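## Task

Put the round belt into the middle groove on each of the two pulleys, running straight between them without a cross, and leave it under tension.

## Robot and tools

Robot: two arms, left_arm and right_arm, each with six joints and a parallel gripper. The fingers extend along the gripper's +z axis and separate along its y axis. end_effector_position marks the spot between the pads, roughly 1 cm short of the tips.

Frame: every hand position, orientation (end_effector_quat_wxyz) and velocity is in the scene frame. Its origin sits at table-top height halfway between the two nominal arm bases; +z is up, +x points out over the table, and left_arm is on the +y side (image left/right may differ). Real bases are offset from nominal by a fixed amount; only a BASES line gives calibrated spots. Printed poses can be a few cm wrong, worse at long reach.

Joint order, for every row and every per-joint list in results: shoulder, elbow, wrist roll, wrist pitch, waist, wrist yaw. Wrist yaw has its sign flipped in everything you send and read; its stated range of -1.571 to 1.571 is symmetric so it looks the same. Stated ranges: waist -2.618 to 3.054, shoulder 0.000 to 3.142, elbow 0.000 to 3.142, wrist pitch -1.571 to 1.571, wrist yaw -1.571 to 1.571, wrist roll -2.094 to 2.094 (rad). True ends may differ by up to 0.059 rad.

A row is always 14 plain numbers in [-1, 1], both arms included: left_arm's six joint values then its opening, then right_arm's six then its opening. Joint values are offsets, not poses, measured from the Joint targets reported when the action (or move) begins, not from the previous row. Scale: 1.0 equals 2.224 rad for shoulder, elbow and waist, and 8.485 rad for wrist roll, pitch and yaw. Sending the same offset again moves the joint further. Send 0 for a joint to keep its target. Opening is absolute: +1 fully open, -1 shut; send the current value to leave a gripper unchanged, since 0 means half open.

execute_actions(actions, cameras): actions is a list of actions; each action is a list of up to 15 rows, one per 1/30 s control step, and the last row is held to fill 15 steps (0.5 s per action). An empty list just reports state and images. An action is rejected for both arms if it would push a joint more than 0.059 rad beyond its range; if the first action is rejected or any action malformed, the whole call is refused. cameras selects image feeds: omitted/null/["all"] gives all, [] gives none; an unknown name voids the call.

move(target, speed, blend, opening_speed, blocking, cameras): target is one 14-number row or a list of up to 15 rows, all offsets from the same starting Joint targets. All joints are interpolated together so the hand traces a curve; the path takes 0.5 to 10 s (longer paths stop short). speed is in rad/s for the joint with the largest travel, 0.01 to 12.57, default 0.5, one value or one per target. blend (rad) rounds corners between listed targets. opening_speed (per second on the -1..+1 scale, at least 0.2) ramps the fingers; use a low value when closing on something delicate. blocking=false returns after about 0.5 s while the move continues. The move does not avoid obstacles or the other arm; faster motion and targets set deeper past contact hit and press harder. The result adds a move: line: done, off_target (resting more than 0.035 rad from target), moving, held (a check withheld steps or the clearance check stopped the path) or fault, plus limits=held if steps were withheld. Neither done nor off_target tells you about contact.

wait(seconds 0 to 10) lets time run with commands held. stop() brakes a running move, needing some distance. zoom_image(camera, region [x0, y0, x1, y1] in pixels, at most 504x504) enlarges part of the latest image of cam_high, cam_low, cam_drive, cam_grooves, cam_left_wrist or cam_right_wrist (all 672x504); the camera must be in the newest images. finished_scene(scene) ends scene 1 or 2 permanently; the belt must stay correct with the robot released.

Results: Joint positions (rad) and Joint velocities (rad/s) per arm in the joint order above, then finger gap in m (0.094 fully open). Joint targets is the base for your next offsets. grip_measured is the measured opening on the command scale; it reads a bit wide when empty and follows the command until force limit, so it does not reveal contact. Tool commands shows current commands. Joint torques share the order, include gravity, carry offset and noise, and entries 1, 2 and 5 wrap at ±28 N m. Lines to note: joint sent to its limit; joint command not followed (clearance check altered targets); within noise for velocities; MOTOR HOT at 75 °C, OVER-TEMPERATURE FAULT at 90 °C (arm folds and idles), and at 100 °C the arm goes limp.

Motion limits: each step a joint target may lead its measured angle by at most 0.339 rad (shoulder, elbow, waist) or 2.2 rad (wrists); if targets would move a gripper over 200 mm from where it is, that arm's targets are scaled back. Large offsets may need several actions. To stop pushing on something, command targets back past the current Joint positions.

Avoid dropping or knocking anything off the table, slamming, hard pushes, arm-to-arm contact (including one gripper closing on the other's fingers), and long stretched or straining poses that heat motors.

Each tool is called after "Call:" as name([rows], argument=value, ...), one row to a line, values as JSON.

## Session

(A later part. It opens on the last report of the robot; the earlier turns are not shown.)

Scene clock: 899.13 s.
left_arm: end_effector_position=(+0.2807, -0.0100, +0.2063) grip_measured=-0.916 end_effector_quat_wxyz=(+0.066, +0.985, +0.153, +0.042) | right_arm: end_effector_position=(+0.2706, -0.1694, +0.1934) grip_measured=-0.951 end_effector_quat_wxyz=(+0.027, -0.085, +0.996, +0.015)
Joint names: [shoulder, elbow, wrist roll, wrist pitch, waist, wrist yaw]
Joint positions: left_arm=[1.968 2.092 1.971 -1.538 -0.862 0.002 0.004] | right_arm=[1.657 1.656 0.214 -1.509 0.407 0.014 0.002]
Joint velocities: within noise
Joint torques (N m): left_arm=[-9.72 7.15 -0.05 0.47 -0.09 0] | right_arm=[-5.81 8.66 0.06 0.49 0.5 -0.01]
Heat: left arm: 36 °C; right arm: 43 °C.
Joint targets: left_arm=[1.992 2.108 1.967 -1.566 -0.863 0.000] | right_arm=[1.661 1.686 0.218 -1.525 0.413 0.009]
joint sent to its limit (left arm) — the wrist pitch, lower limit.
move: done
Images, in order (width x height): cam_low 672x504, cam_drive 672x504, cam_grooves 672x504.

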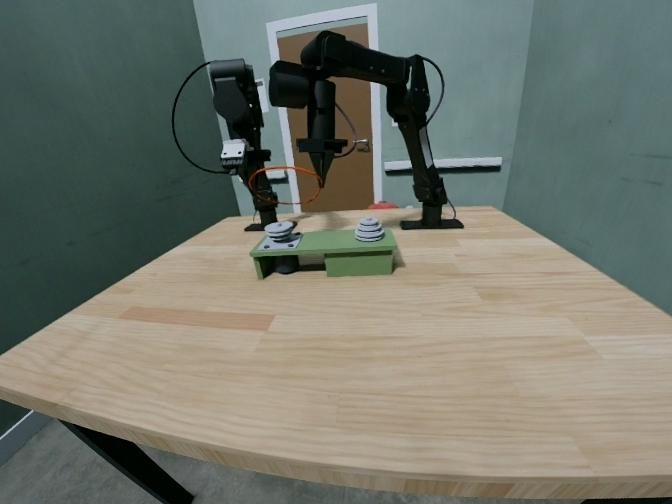

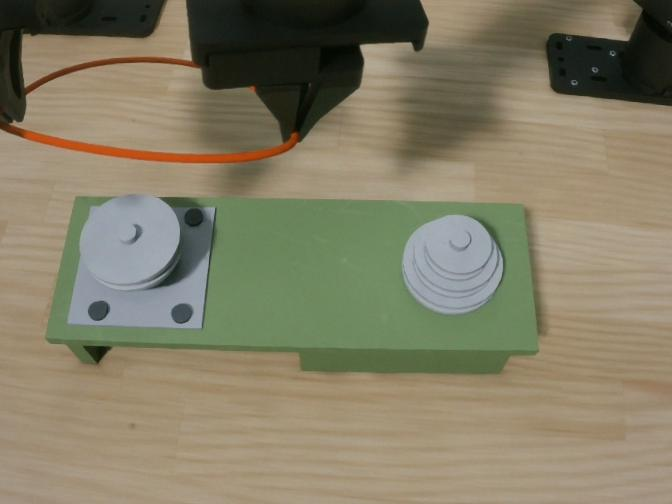

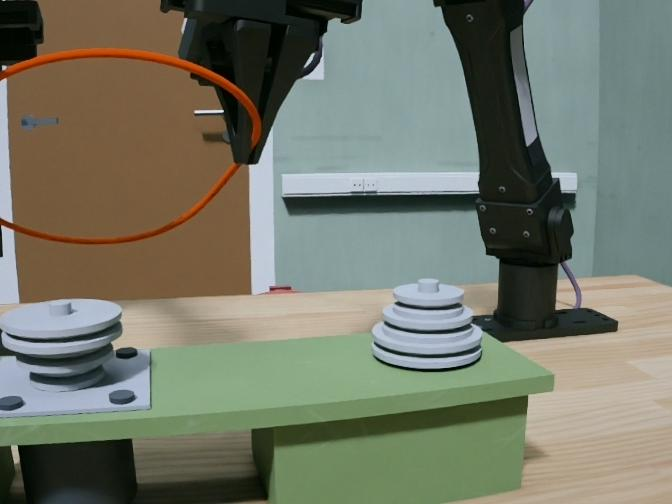

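Call:
move(target=[0.0454,0.0886,0,0,0.0735,0,-1, 0.1288,0.1808,-0.0103,-0.0048,-0.0391,0,-1], speed=0.25, cameras=["cam_low","cam_drive","cam_grooves"])

Call:
zoom_image(camera="cam_low", region=[230, 150, 410, 290])

Scene clock: 926.73 s.
left_arm: end_effector_position=(+0.3519, +0.0104, +0.2230) grip_measured=-0.916 end_effector_quat_wxyz=(+0.101, +0.965, +0.228, +0.075) | right_arm: end_effector_position=(+0.3566, -0.1665, +0.2104) grip_measured=-0.951 end_effector_quat_wxyz=(+0.071, -0.086, +0.994, +0.023)
Joint names: [shoulder, elbow, wrist roll, wrist pitch, waist, wrist yaw]
Joint positions: left_arm=[2.064 2.286 1.971 -1.541 -0.706 0.002 0.004] | right_arm=[1.929 2.055 0.136 -1.549 0.331 0.014 0.002]
Joint velocities: within noise
Joint torques (N m): left_arm=[-10.09 7.34 -0.05 0.73 0.53 0] | right_arm=[-6.83 8.92 -0.04 0.64 -0.5 -0.02]
Heat: left arm: 35 °C; right arm: 41 °C.
Joint targets: left_arm=[2.093 2.305 1.967 -1.566 -0.700 0.000] | right_arm=[1.947 2.088 0.131 -1.566 0.326 0.009]
move: done
Images, in order (width x height): cam_low 672x504, cam_drive 672x504, cam_grooves 672x504.

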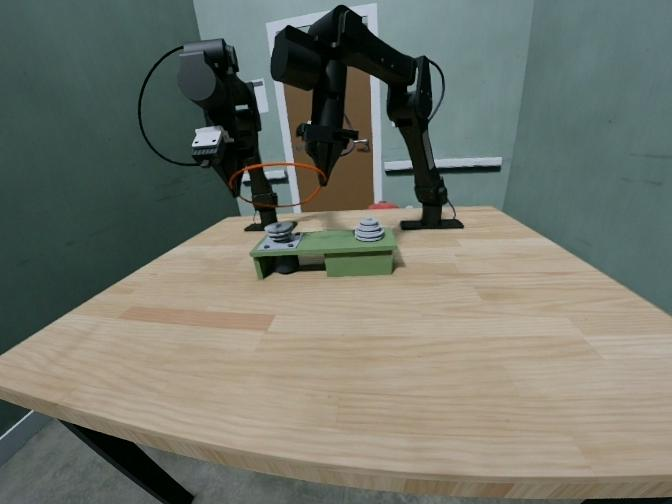

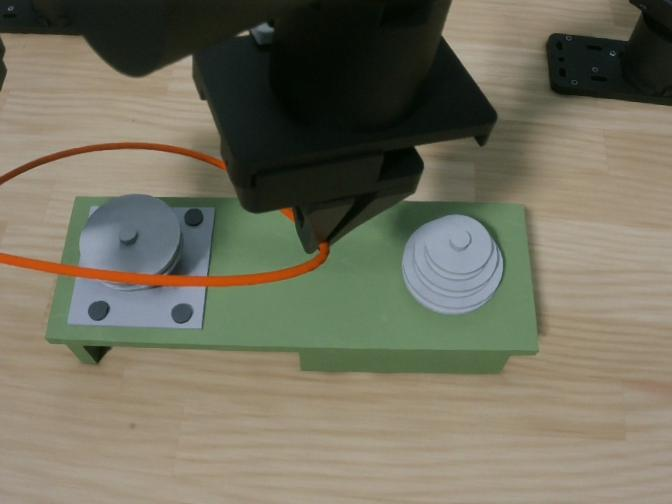

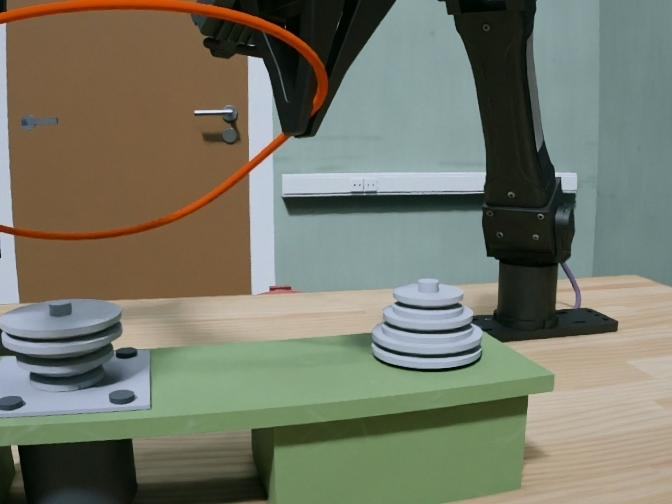

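Scaled by 2.800 from the camera's 672x504 image, which has a finer 960x720 frame.

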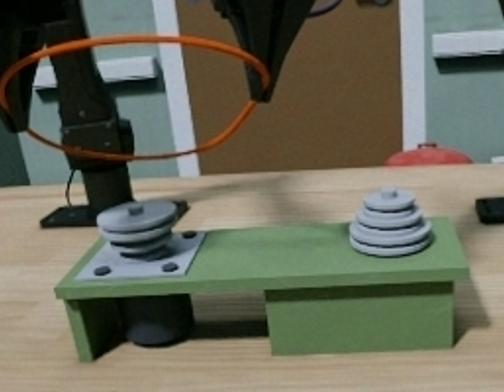

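Call:
move(target=[0.0088,-0.1358,0,0,-0.0054,0,-1, 0.0117,-0.1344,0.0018,0.0035,0.0067,0,-1], speed=0.25, cameras=["cam_low","cam_drive","cam_grooves"])

Call:
zoom_image(camera="cam_low", region=[230, 150, 410, 290])

Scene clock: 941.47 s.
left_arm: end_effector_position=(+0.3171, +0.0381, +0.1421) grip_measured=-0.916 end_effector_quat_wxyz=(-0.018, +0.973, +0.228, -0.012) | right_arm: end_effector_position=(+0.3122, -0.1761, +0.1392) grip_measured=-0.951 end_effector_quat_wxyz=(-0.063, -0.088, +0.994, -0.005)
Joint names: [shoulder, elbow, wrist roll, wrist pitch, waist, wrist yaw]
Joint positions: left_arm=[2.087 2.014 1.971 -1.541 -0.709 0.001 0.004] | right_arm=[1.957 1.806 0.139 -1.546 0.34 0.019 0.002]
Joint velocities: within noise
Joint torques (N m): left_arm=[-10.78 4.86 -0.06 0.06 -0.2 0] | right_arm=[-7.15 4.48 0.09 0.38 0.03 -0.06]
Heat: left arm: 36 °C; right arm: 41 °C.
Joint targets: left_arm=[2.112 2.003 1.967 -1.566 -0.712 0.001] | right_arm=[1.974 1.789 0.146 -1.536 0.341 0.009]
move: done
Images, in order (width x height): cam_low 672x504, cam_drive 672x504, cam_grooves 672x504.

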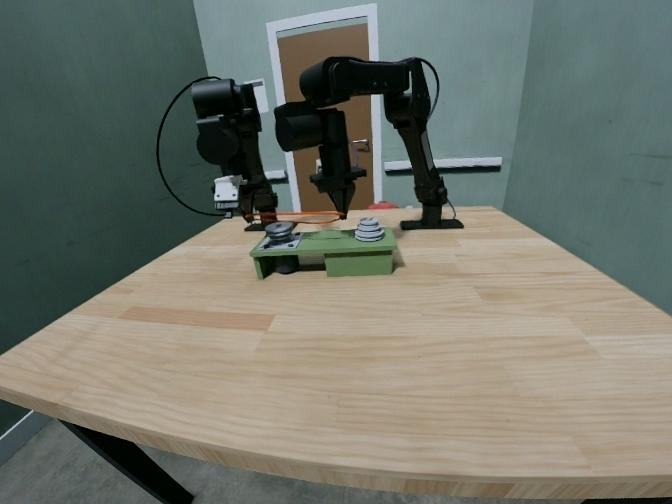

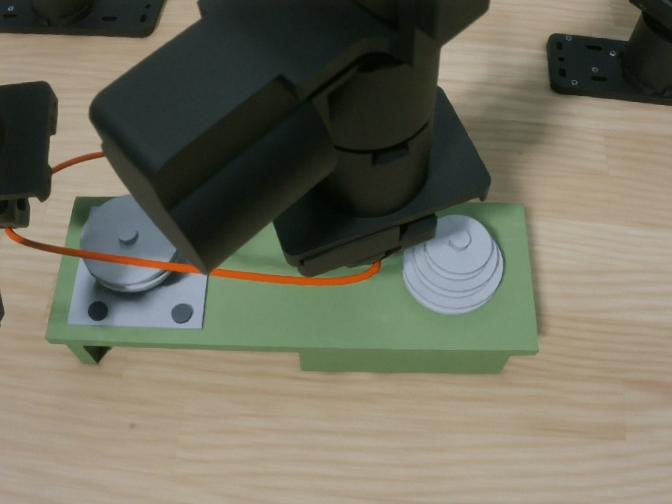

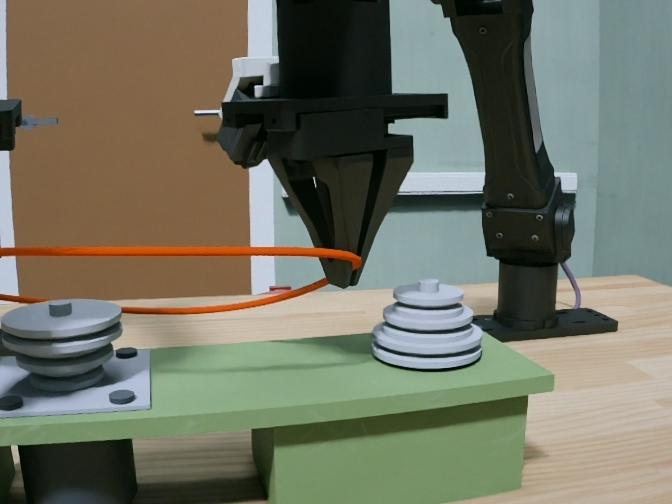

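Scaled by 2.800 from the camera's 672x504 image, which has a finer 960x720 frame.

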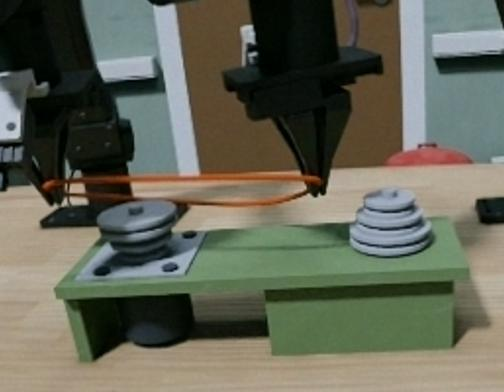

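Call:
move(target=[0.0378,0.0648,0,0,0,0,-1, 0.0337,0.0585,-0.001,-0.0035,-0.0045,0,-1], speed=0.25, cameras=["cam_low","cam_drive","cam_grooves","cam_right_wrist"])

Call:
zoom_image(camera="cam_low", region=[230, 150, 410, 290])

Scene clock: 958.97 s.
left_arm: end_effector_position=(+0.3359, +0.0219, +0.1397) grip_measured=-0.916 end_effector_quat_wxyz=(-0.003, +0.974, +0.228, -0.002) | right_arm: end_effector_position=(+0.3306, -0.1713, +0.1347) grip_measured=-0.951 end_effector_quat_wxyz=(-0.058, -0.086, +0.995, -0.004)
Joint names: [shoulder, elbow, wrist roll, wrist pitch, waist, wrist yaw]
Joint positions: left_arm=[2.166 2.129 1.971 -1.541 -0.709 0.001 0.004] | right_arm=[2.027 1.889 0.139 -1.548 0.337 0.019 0.002]
Joint velocities: within noise
Joint torques (N m): left_arm=[-10.95 7.36 -0.05 0.14 -0.2 0.01] | right_arm=[-7.31 8.58 0.01 0.13 -0.57 -0.06]
Heat: left arm: 36 °C; right arm: 42 °C.
Joint targets: left_arm=[2.196 2.147 1.967 -1.566 -0.712 0.001] | right_arm=[2.048 1.919 0.138 -1.566 0.331 0.009]
move: done
Images, in order (width x height): cam_low 672x504, cam_drive 672x504, cam_grooves 672x504, cam_right_wrist 672x504.

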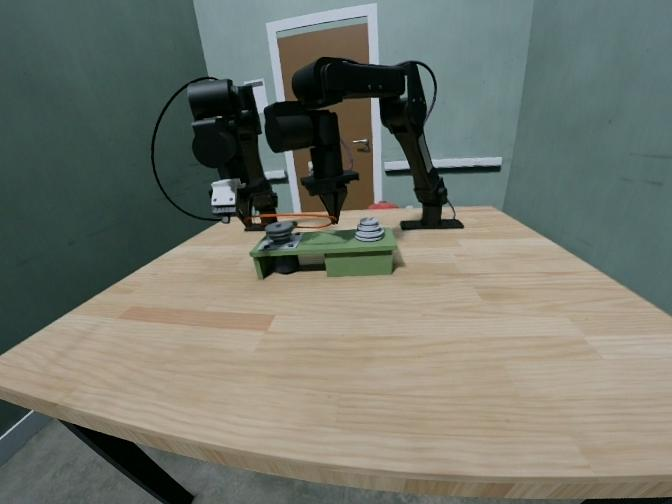

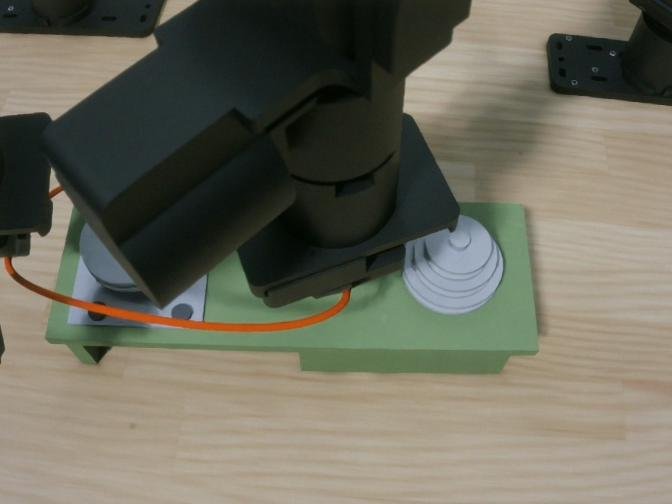

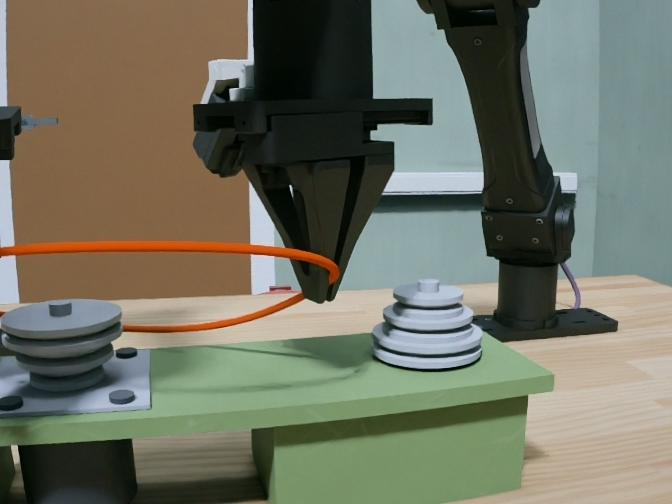

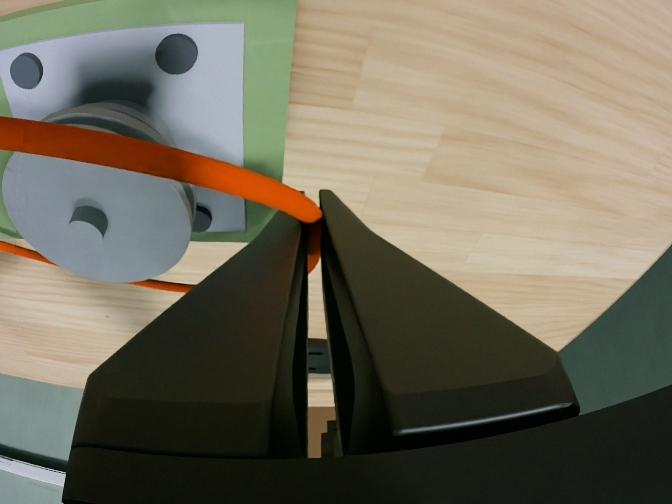

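Scaled by 2.800 from the camera's 672x504 image, which has a finer 960x720 frame.

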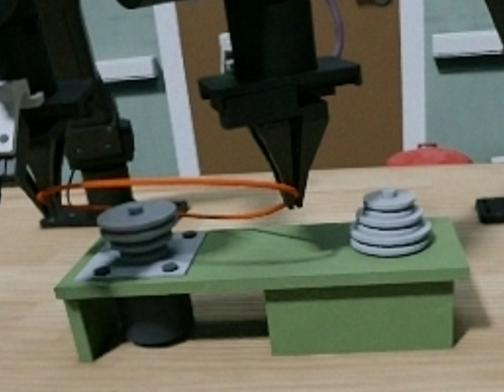

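Call:
move(target=[-0.0182,-0.0508,0,0,0,0,-1, -0.0171,-0.0796,0,0.0158,0.002,0,-1], speed=0.25, cameras=["cam_low","cam_drive","cam_grooves","cam_right_wrist"])

Call:
zoom_image(camera="cam_low", region=[230, 190, 350, 280])

Scene clock: 969.83 s.
left_arm: end_effector_position=(+0.3228, +0.0332, +0.1201) grip_measured=-0.916 end_effector_quat_wxyz=(-0.037, +0.973, +0.228, -0.026) | right_arm: end_effector_position=(+0.3254, -0.1730, +0.1031) grip_measured=-0.951 end_effector_quat_wxyz=(-0.072, -0.086, +0.994, -0.007)
Joint names: [shoulder, elbow, wrist roll, wrist pitch, waist, wrist yaw]
Joint positions: left_arm=[2.166 2.045 1.971 -1.541 -0.709 0.001 0.004] | right_arm=[2.027 1.76 0.139 -1.446 0.337 0.019 0.002]
Joint velocities: within noise
Joint torques (N m): left_arm=[-14.69 4.83 -0.06 -0.06 -0.2 0.01] | right_arm=[-10.11 4.45 -0.01 0.37 -0.13 -0.06]
Heat: left arm: 36 °C; right arm: 41 °C.
Joint targets: left_arm=[2.156 2.034 1.967 -1.566 -0.712 0.001] | right_arm=[2.010 1.742 0.138 -1.432 0.335 0.009]
move: done
Images, in order (width x height): cam_low 672x504, cam_drive 672x504, cam_grooves 672x504, cam_right_wrist 672x504.

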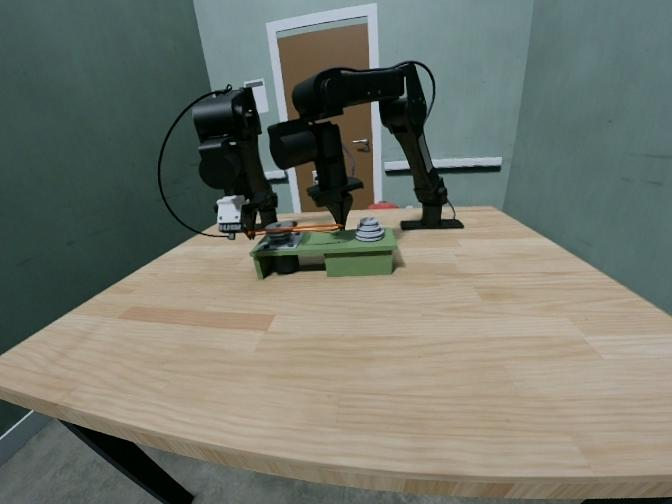

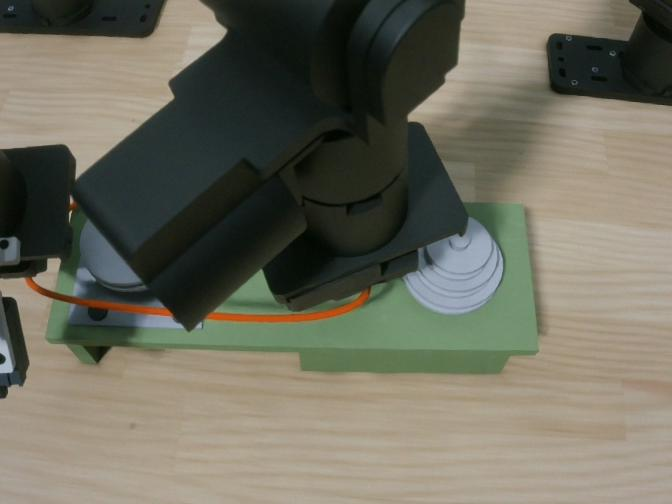

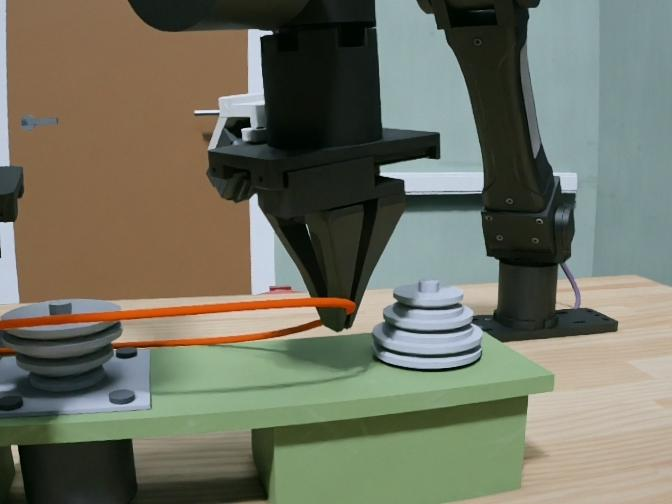

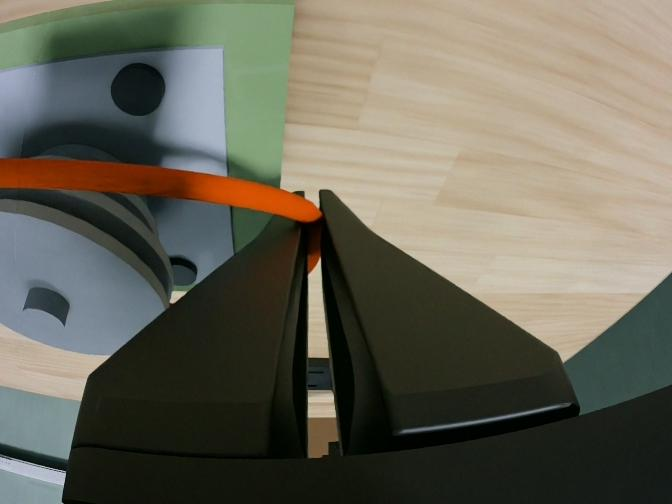

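Scaled by 4.200 from the camera's 672x504 image, which has a finer 960x720 frame.

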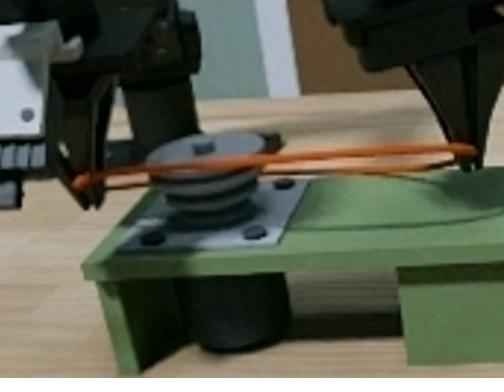

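Call:
move(target=[-0.038,-0.0582,0,0.003,0.0153,0,-1, -0.002,-0.012,0,0.002,0.0292,0,-1], speed=0.15, cameras=["cam_low","cam_drive","cam_grooves","cam_right_wrist"])

Call:
zoom_image(camera="cam_low", region=[230, 190, 350, 280])

Call:
zoom_image(camera="cam_grooves", region=[0, 280, 200, 420])

Scene clock: 982.50 s.
left_arm: end_effector_position=(+0.3075, +0.0571, +0.1136) grip_measured=-0.916 end_effector_quat_wxyz=(-0.061, +0.968, +0.238, -0.045) | right_arm: end_effector_position=(+0.3159, -0.1530, +0.0970) grip_measured=-0.951 end_effector_quat_wxyz=(-0.074, -0.117, +0.990, -0.010)
Joint names: [shoulder, elbow, wrist roll, wrist pitch, waist, wrist yaw]
Joint positions: left_arm=[2.105 1.918 1.971 -1.535 -0.687 0.001 0.004] | right_arm=[2.027 1.735 0.139 -1.428 0.4 0.019 0.002]
Joint velocities: within noise
Joint torques (N m): left_arm=[-16.44 4.67 -0.06 0.06 0.85 0] | right_arm=[-10.4 4.25 -0.01 0.38 0.02 -0.07]
Heat: left arm: 37 °C; right arm: 41 °C.
Joint targets: left_arm=[2.071 1.904 1.967 -1.541 -0.677 0.001] | right_arm=[2.006 1.716 0.138 -1.415 0.400 0.009]
move: done
Images, in order (width x height): cam_low 672x504, cam_drive 672x504, cam_grooves 672x504, cam_right_wrist 672x504.

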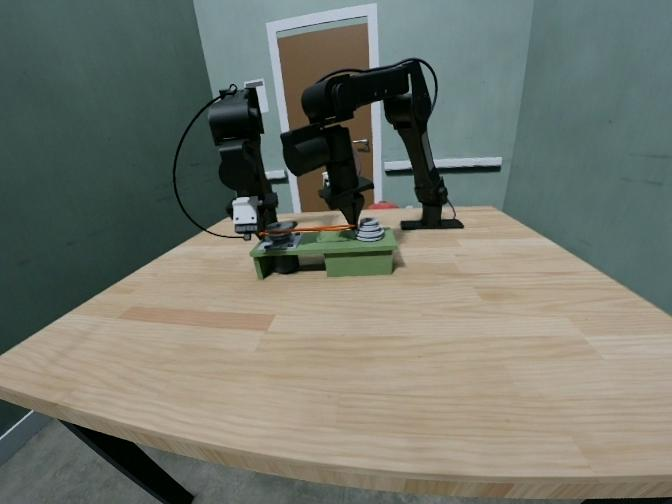

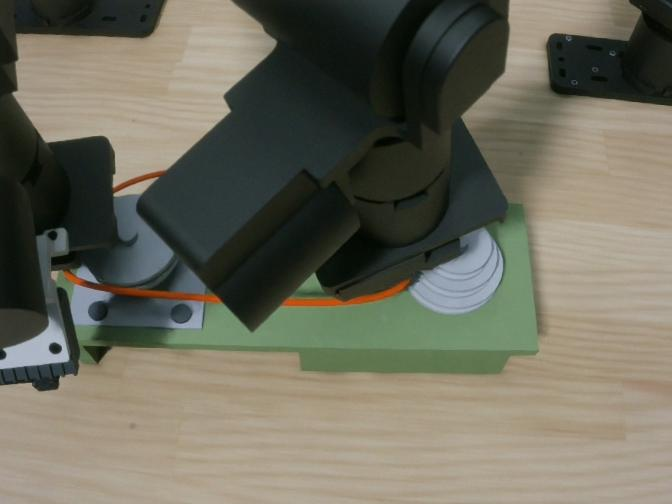

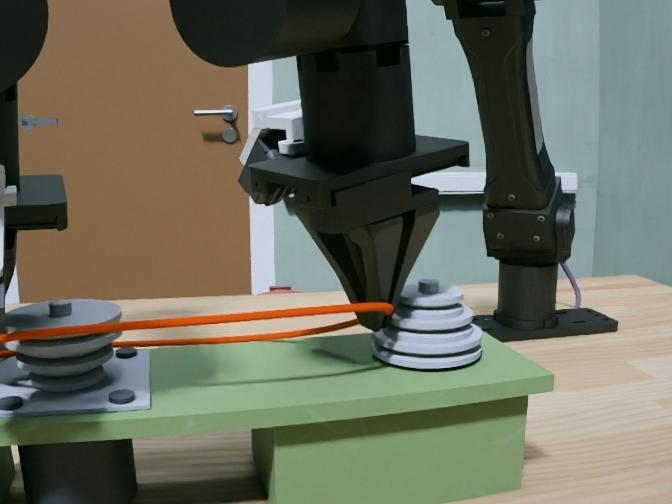

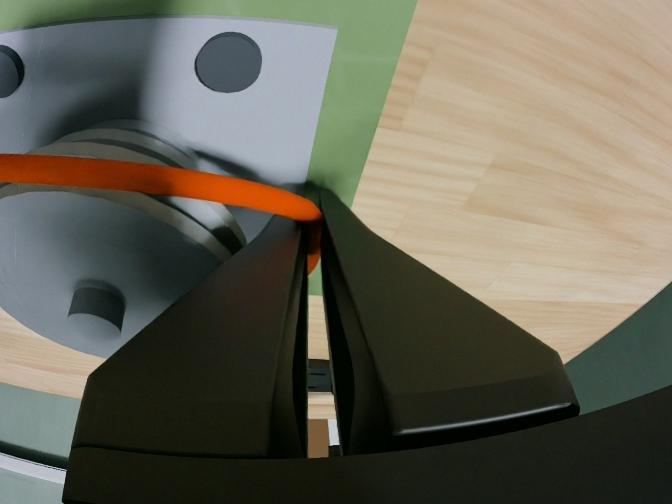

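Scaled by 4.200 from the camera's 672x504 image, which has a finer 960x720 frame.

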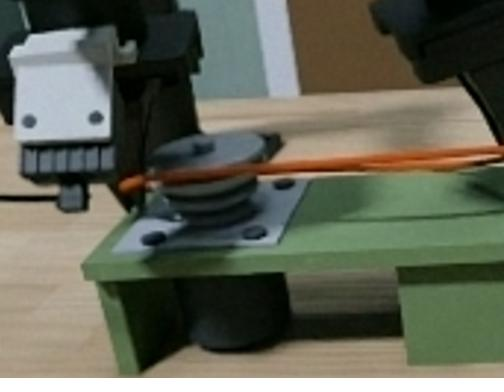

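Scaled by 2.520 from the camera's 672x504 image, which has a finer 960x720 frame.

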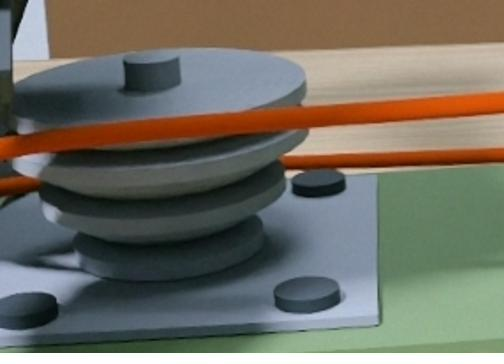

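Call:
move(target=[-0.003,-0.0135,0,0.002,-0.005,0,-1, -0.0055,-0.027,0,0.0057,0.0,0,-1], speed=0.15, cameras=["cam_low","cam_drive","cam_grooves","cam_right_wrist"])

Call:
zoom_image(camera="cam_grooves", region=[0, 280, 200, 420])

Call:
zoom_image(camera="cam_right_wrist", region=[0, 80, 350, 340])

Scene clock: 994.33 s.
left_arm: end_effector_position=(+0.3060, +0.0583, +0.1086) grip_measured=-0.916 end_effector_quat_wxyz=(-0.062, +0.968, +0.238, -0.046) | right_arm: end_effector_position=(+0.3152, -0.1533, +0.0915) grip_measured=-0.951 end_effector_quat_wxyz=(-0.066, -0.117, +0.991, -0.008)
Joint names: [shoulder, elbow, wrist roll, wrist pitch, waist, wrist yaw]
Joint positions: left_arm=[2.099 1.888 1.971 -1.514 -0.687 0.001 0.004] | right_arm=[2.007 1.686 0.139 -1.382 0.4 0.019 0.002]
Joint velocities: within noise
Joint torques (N m): left_arm=[-16.43 4.64 -0.06 -0.02 -0.13 0] | right_arm=[-9.63 3.29 0 0.43 0.03 -0.06]
Heat: left arm: 37 °C; right arm: 41 °C.
Joint targets: left_arm=[2.065 1.874 1.967 -1.524 -0.689 0.001] | right_arm=[1.994 1.656 0.138 -1.367 0.400 0.009]
move: done
Images, in order (width x height): cam_low 672x504, cam_drive 672x504, cam_grooves 672x504, cam_right_wrist 672x504.

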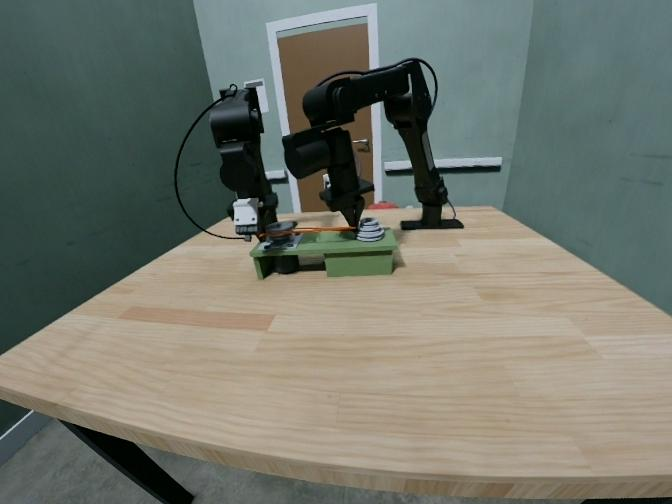

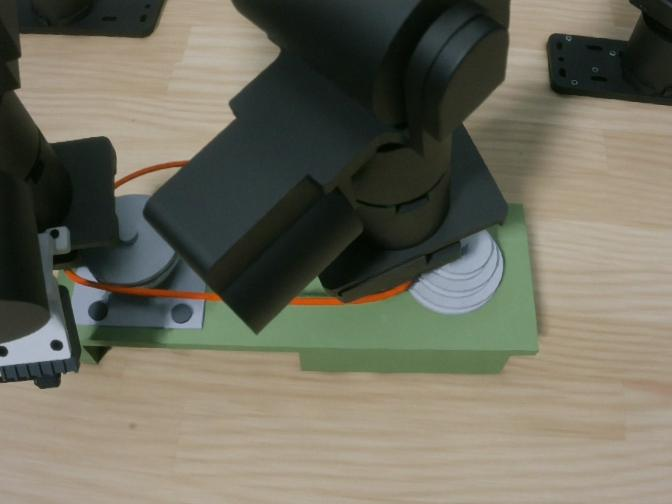

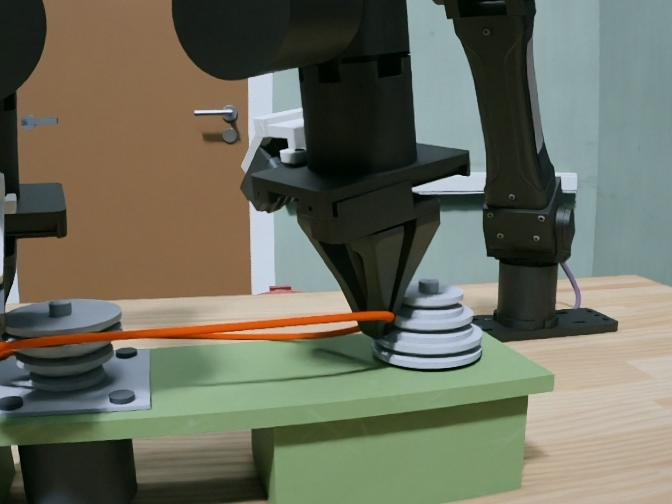

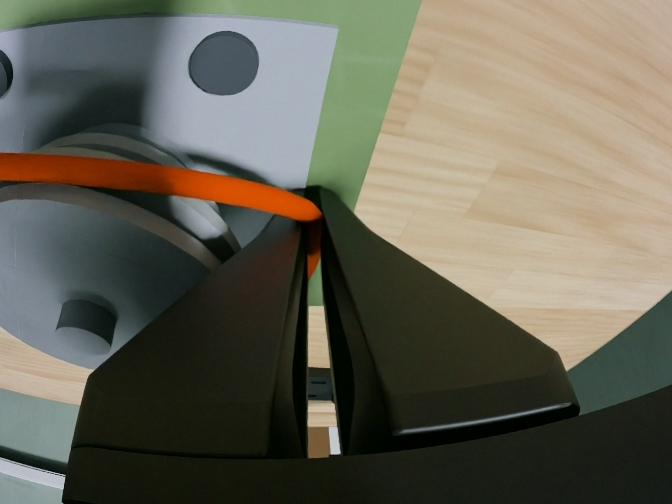

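Scaled by 2.520 from the camera's 672x504 image, which has a finer 960x720 frame.

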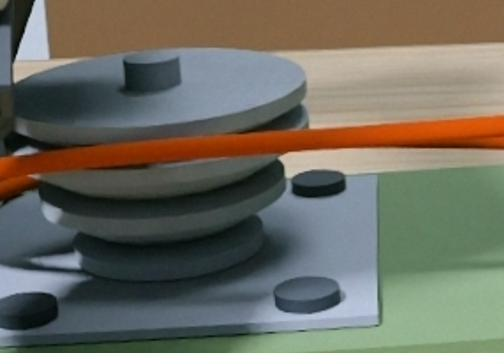

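Scaled by 1.440 from the camera's 672x504 image, which has a finer 960x720 frame.

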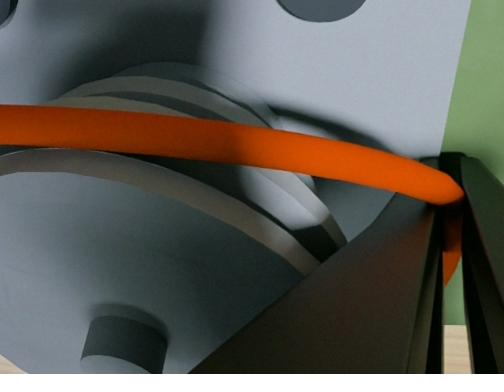

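Call:
move(target=[-0.0036,-0.018,0,0.002,0.0,0,-1, 0.036,0.0315,0,-0.023,0.0,0,-1], speed=0.12, cameras=["cam_low","cam_drive","cam_grooves","cam_right_wrist"])

Call:
zoom_image(camera="cam_grooves", region=[0, 280, 200, 420])

Call:
zoom_image(camera="cam_low", region=[230, 190, 350, 280])

Scene clock: 1010.57 s.
left_arm: end_effector_position=(+0.3043, +0.0552, +0.1069) grip_measured=-0.916 end_effector_quat_wxyz=(-0.051, +0.969, +0.237, -0.045) | right_arm: end_effector_position=(+0.2975, -0.1601, +0.0904) grip_measured=-0.951 end_effector_quat_wxyz=(-0.120, -0.116, +0.986, -0.022)
Joint names: [shoulder, elbow, wrist roll, wrist pitch, waist, wrist yaw]
Joint positions: left_arm=[2.08 1.855 1.971 -1.481 -0.691 -0.011 0.004] | right_arm=[2.043 1.715 0.139 -1.486 0.4 0.02 0.002]
Joint velocities: within noise
Joint torques (N m): left_arm=[-15.17 4.1 -0.06 -0.16 0.18 0.11] | right_arm=[-6.64 6.56 0 -0.67 -0.01 -0.06]
Heat: left arm: 37 °C; right arm: 42 °C.
Joint targets: left_arm=[2.057 1.834 1.967 -1.507 -0.689 0.001] | right_arm=[2.074 1.726 0.138 -1.562 0.400 0.009]
move: off_target (right_arm); right_arm: the wrist pitch is farthest, 0.076 rad from its target
Images, in order (width x height): cam_low 672x504, cam_drive 672x504, cam_grooves 672x504, cam_right_wrist 672x504.

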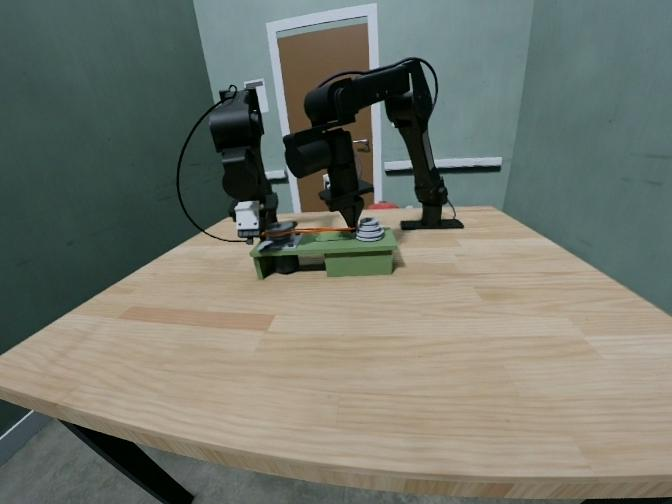

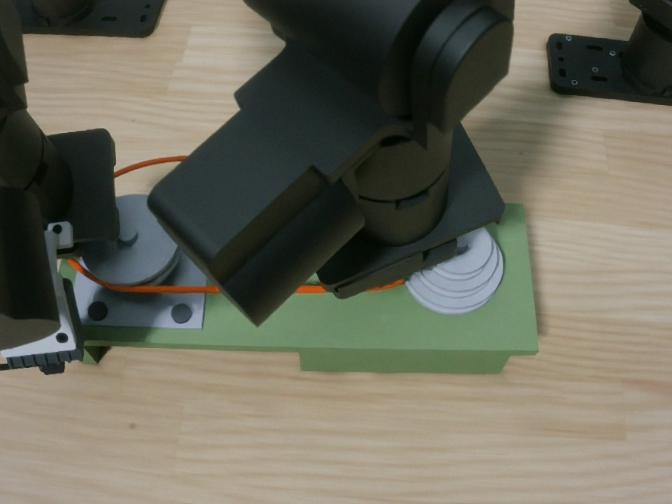

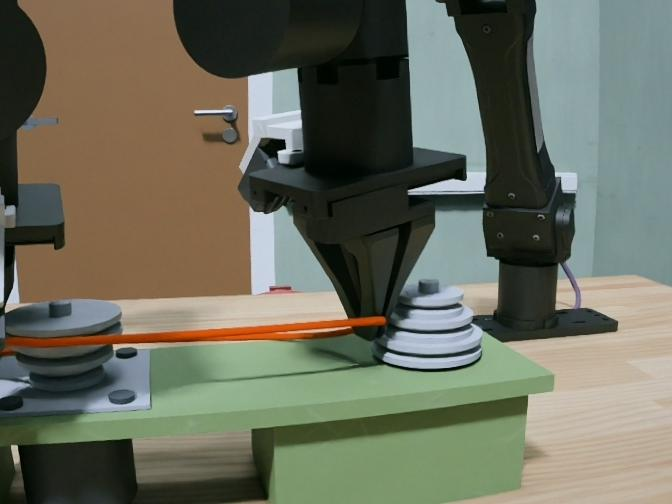

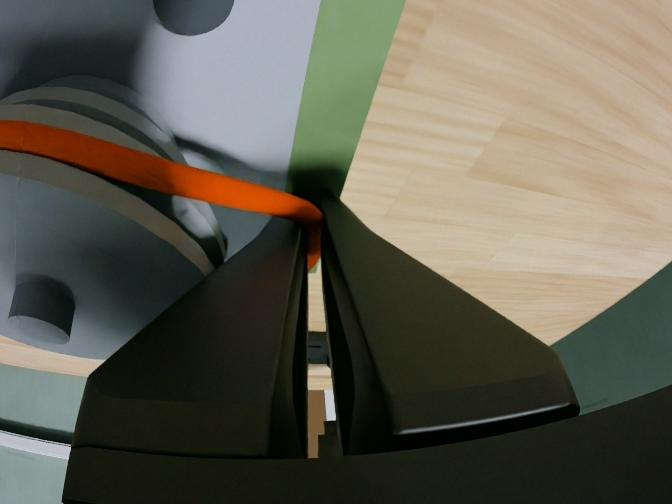

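Scaled by 2.520 from the camera's 672x504 image, which has a finer 960x720 frame.

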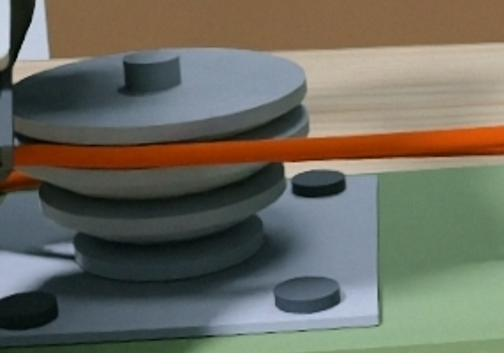

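Scaled by 4.200 from the camera's 672x504 image, which has a finer 960x720 frame.

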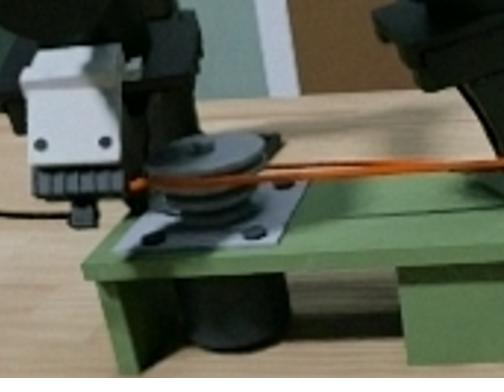

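Call:
move(target=[-0.005,-0.036,0,-0.003,0.0,0,-1, 0,0,0,0,0,0,-1], speed=0.12, cameras=["cam_low","cam_drive","cam_grooves","cam_right_wrist"])

Call:
zoom_image(camera="cam_grooves", region=[0, 280, 200, 420])

Call:
zoom_image(camera="cam_right_wrist", region=[0, 50, 350, 310])

Scene clock: 1022.47 s.
left_arm: end_effector_position=(+0.2916, +0.0559, +0.1059) grip_measured=-0.916 end_effector_quat_wxyz=(-0.045, +0.969, +0.234, -0.057) | right_arm: end_effector_position=(+0.2974, -0.1602, +0.0905) grip_measured=-0.951 end_effector_quat_wxyz=(-0.120, -0.116, +0.986, -0.022)
Joint names: [shoulder, elbow, wrist roll, wrist pitch, waist, wrist yaw]
Joint positions: left_arm=[2.042 1.794 1.971 -1.462 -0.698 -0.039 0.004] | right_arm=[2.043 1.715 0.139 -1.487 0.4 0.02 0.002]
Joint velocities: within noise
Joint torques (N m): left_arm=[-12.08 2.69 -0.06 -0.68 0.83 0.37] | right_arm=[-6.68 6.58 0 -0.68 0.09 -0.08]
Heat: left arm: 37 °C; right arm: 41 °C.
Joint targets: left_arm=[2.046 1.754 1.967 -1.532 -0.688 0.000] | right_arm=[2.074 1.726 0.138 -1.562 0.400 0.009]
move: off_target (left_arm, right_arm); left_arm: the wrist pitch is farthest, 0.070 rad from its target; right_arm: the wrist pitch is farthest, 0.075 rad from its target
Images, in order (width x height): cam_low 672x504, cam_drive 672x504, cam_grooves 672x504, cam_right_wrist 672x504.

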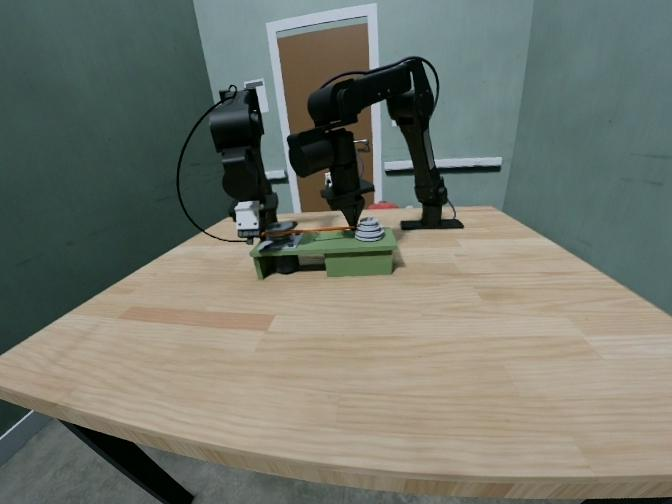

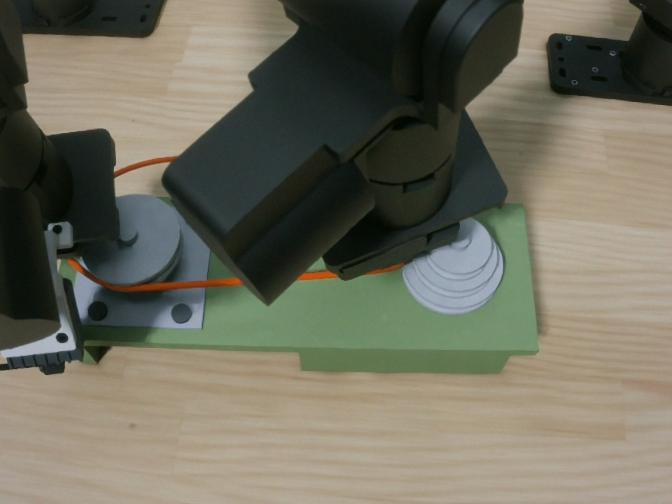

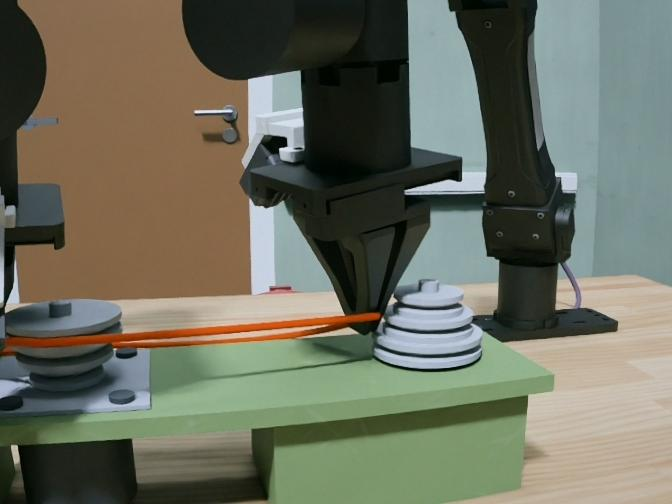

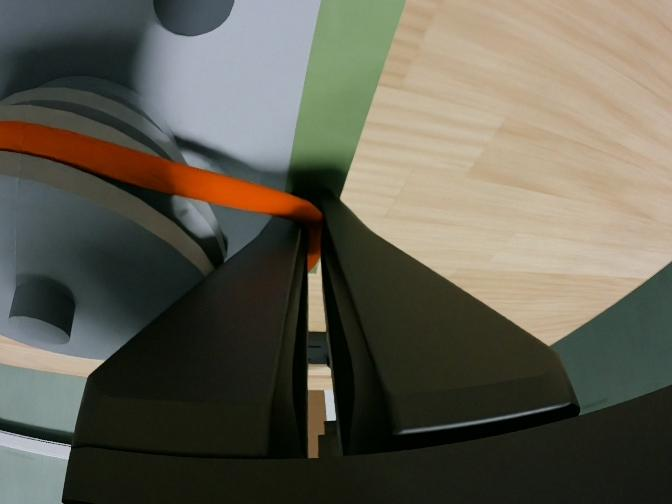

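Scaled by 2.520 from the camera's 672x504 image, which has a finer 960x720 frame.

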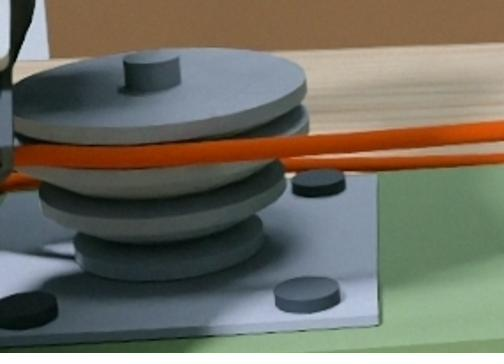

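Scaled by 1.440 from the camera's 672x504 image, which has a finer 960x720 frame.

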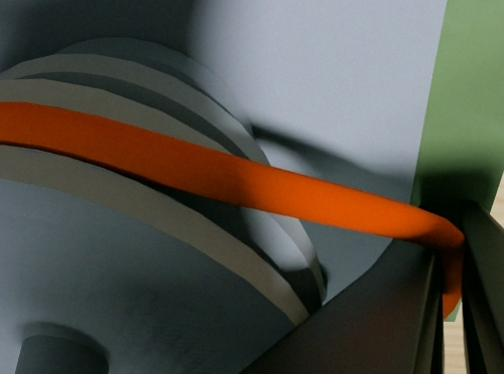

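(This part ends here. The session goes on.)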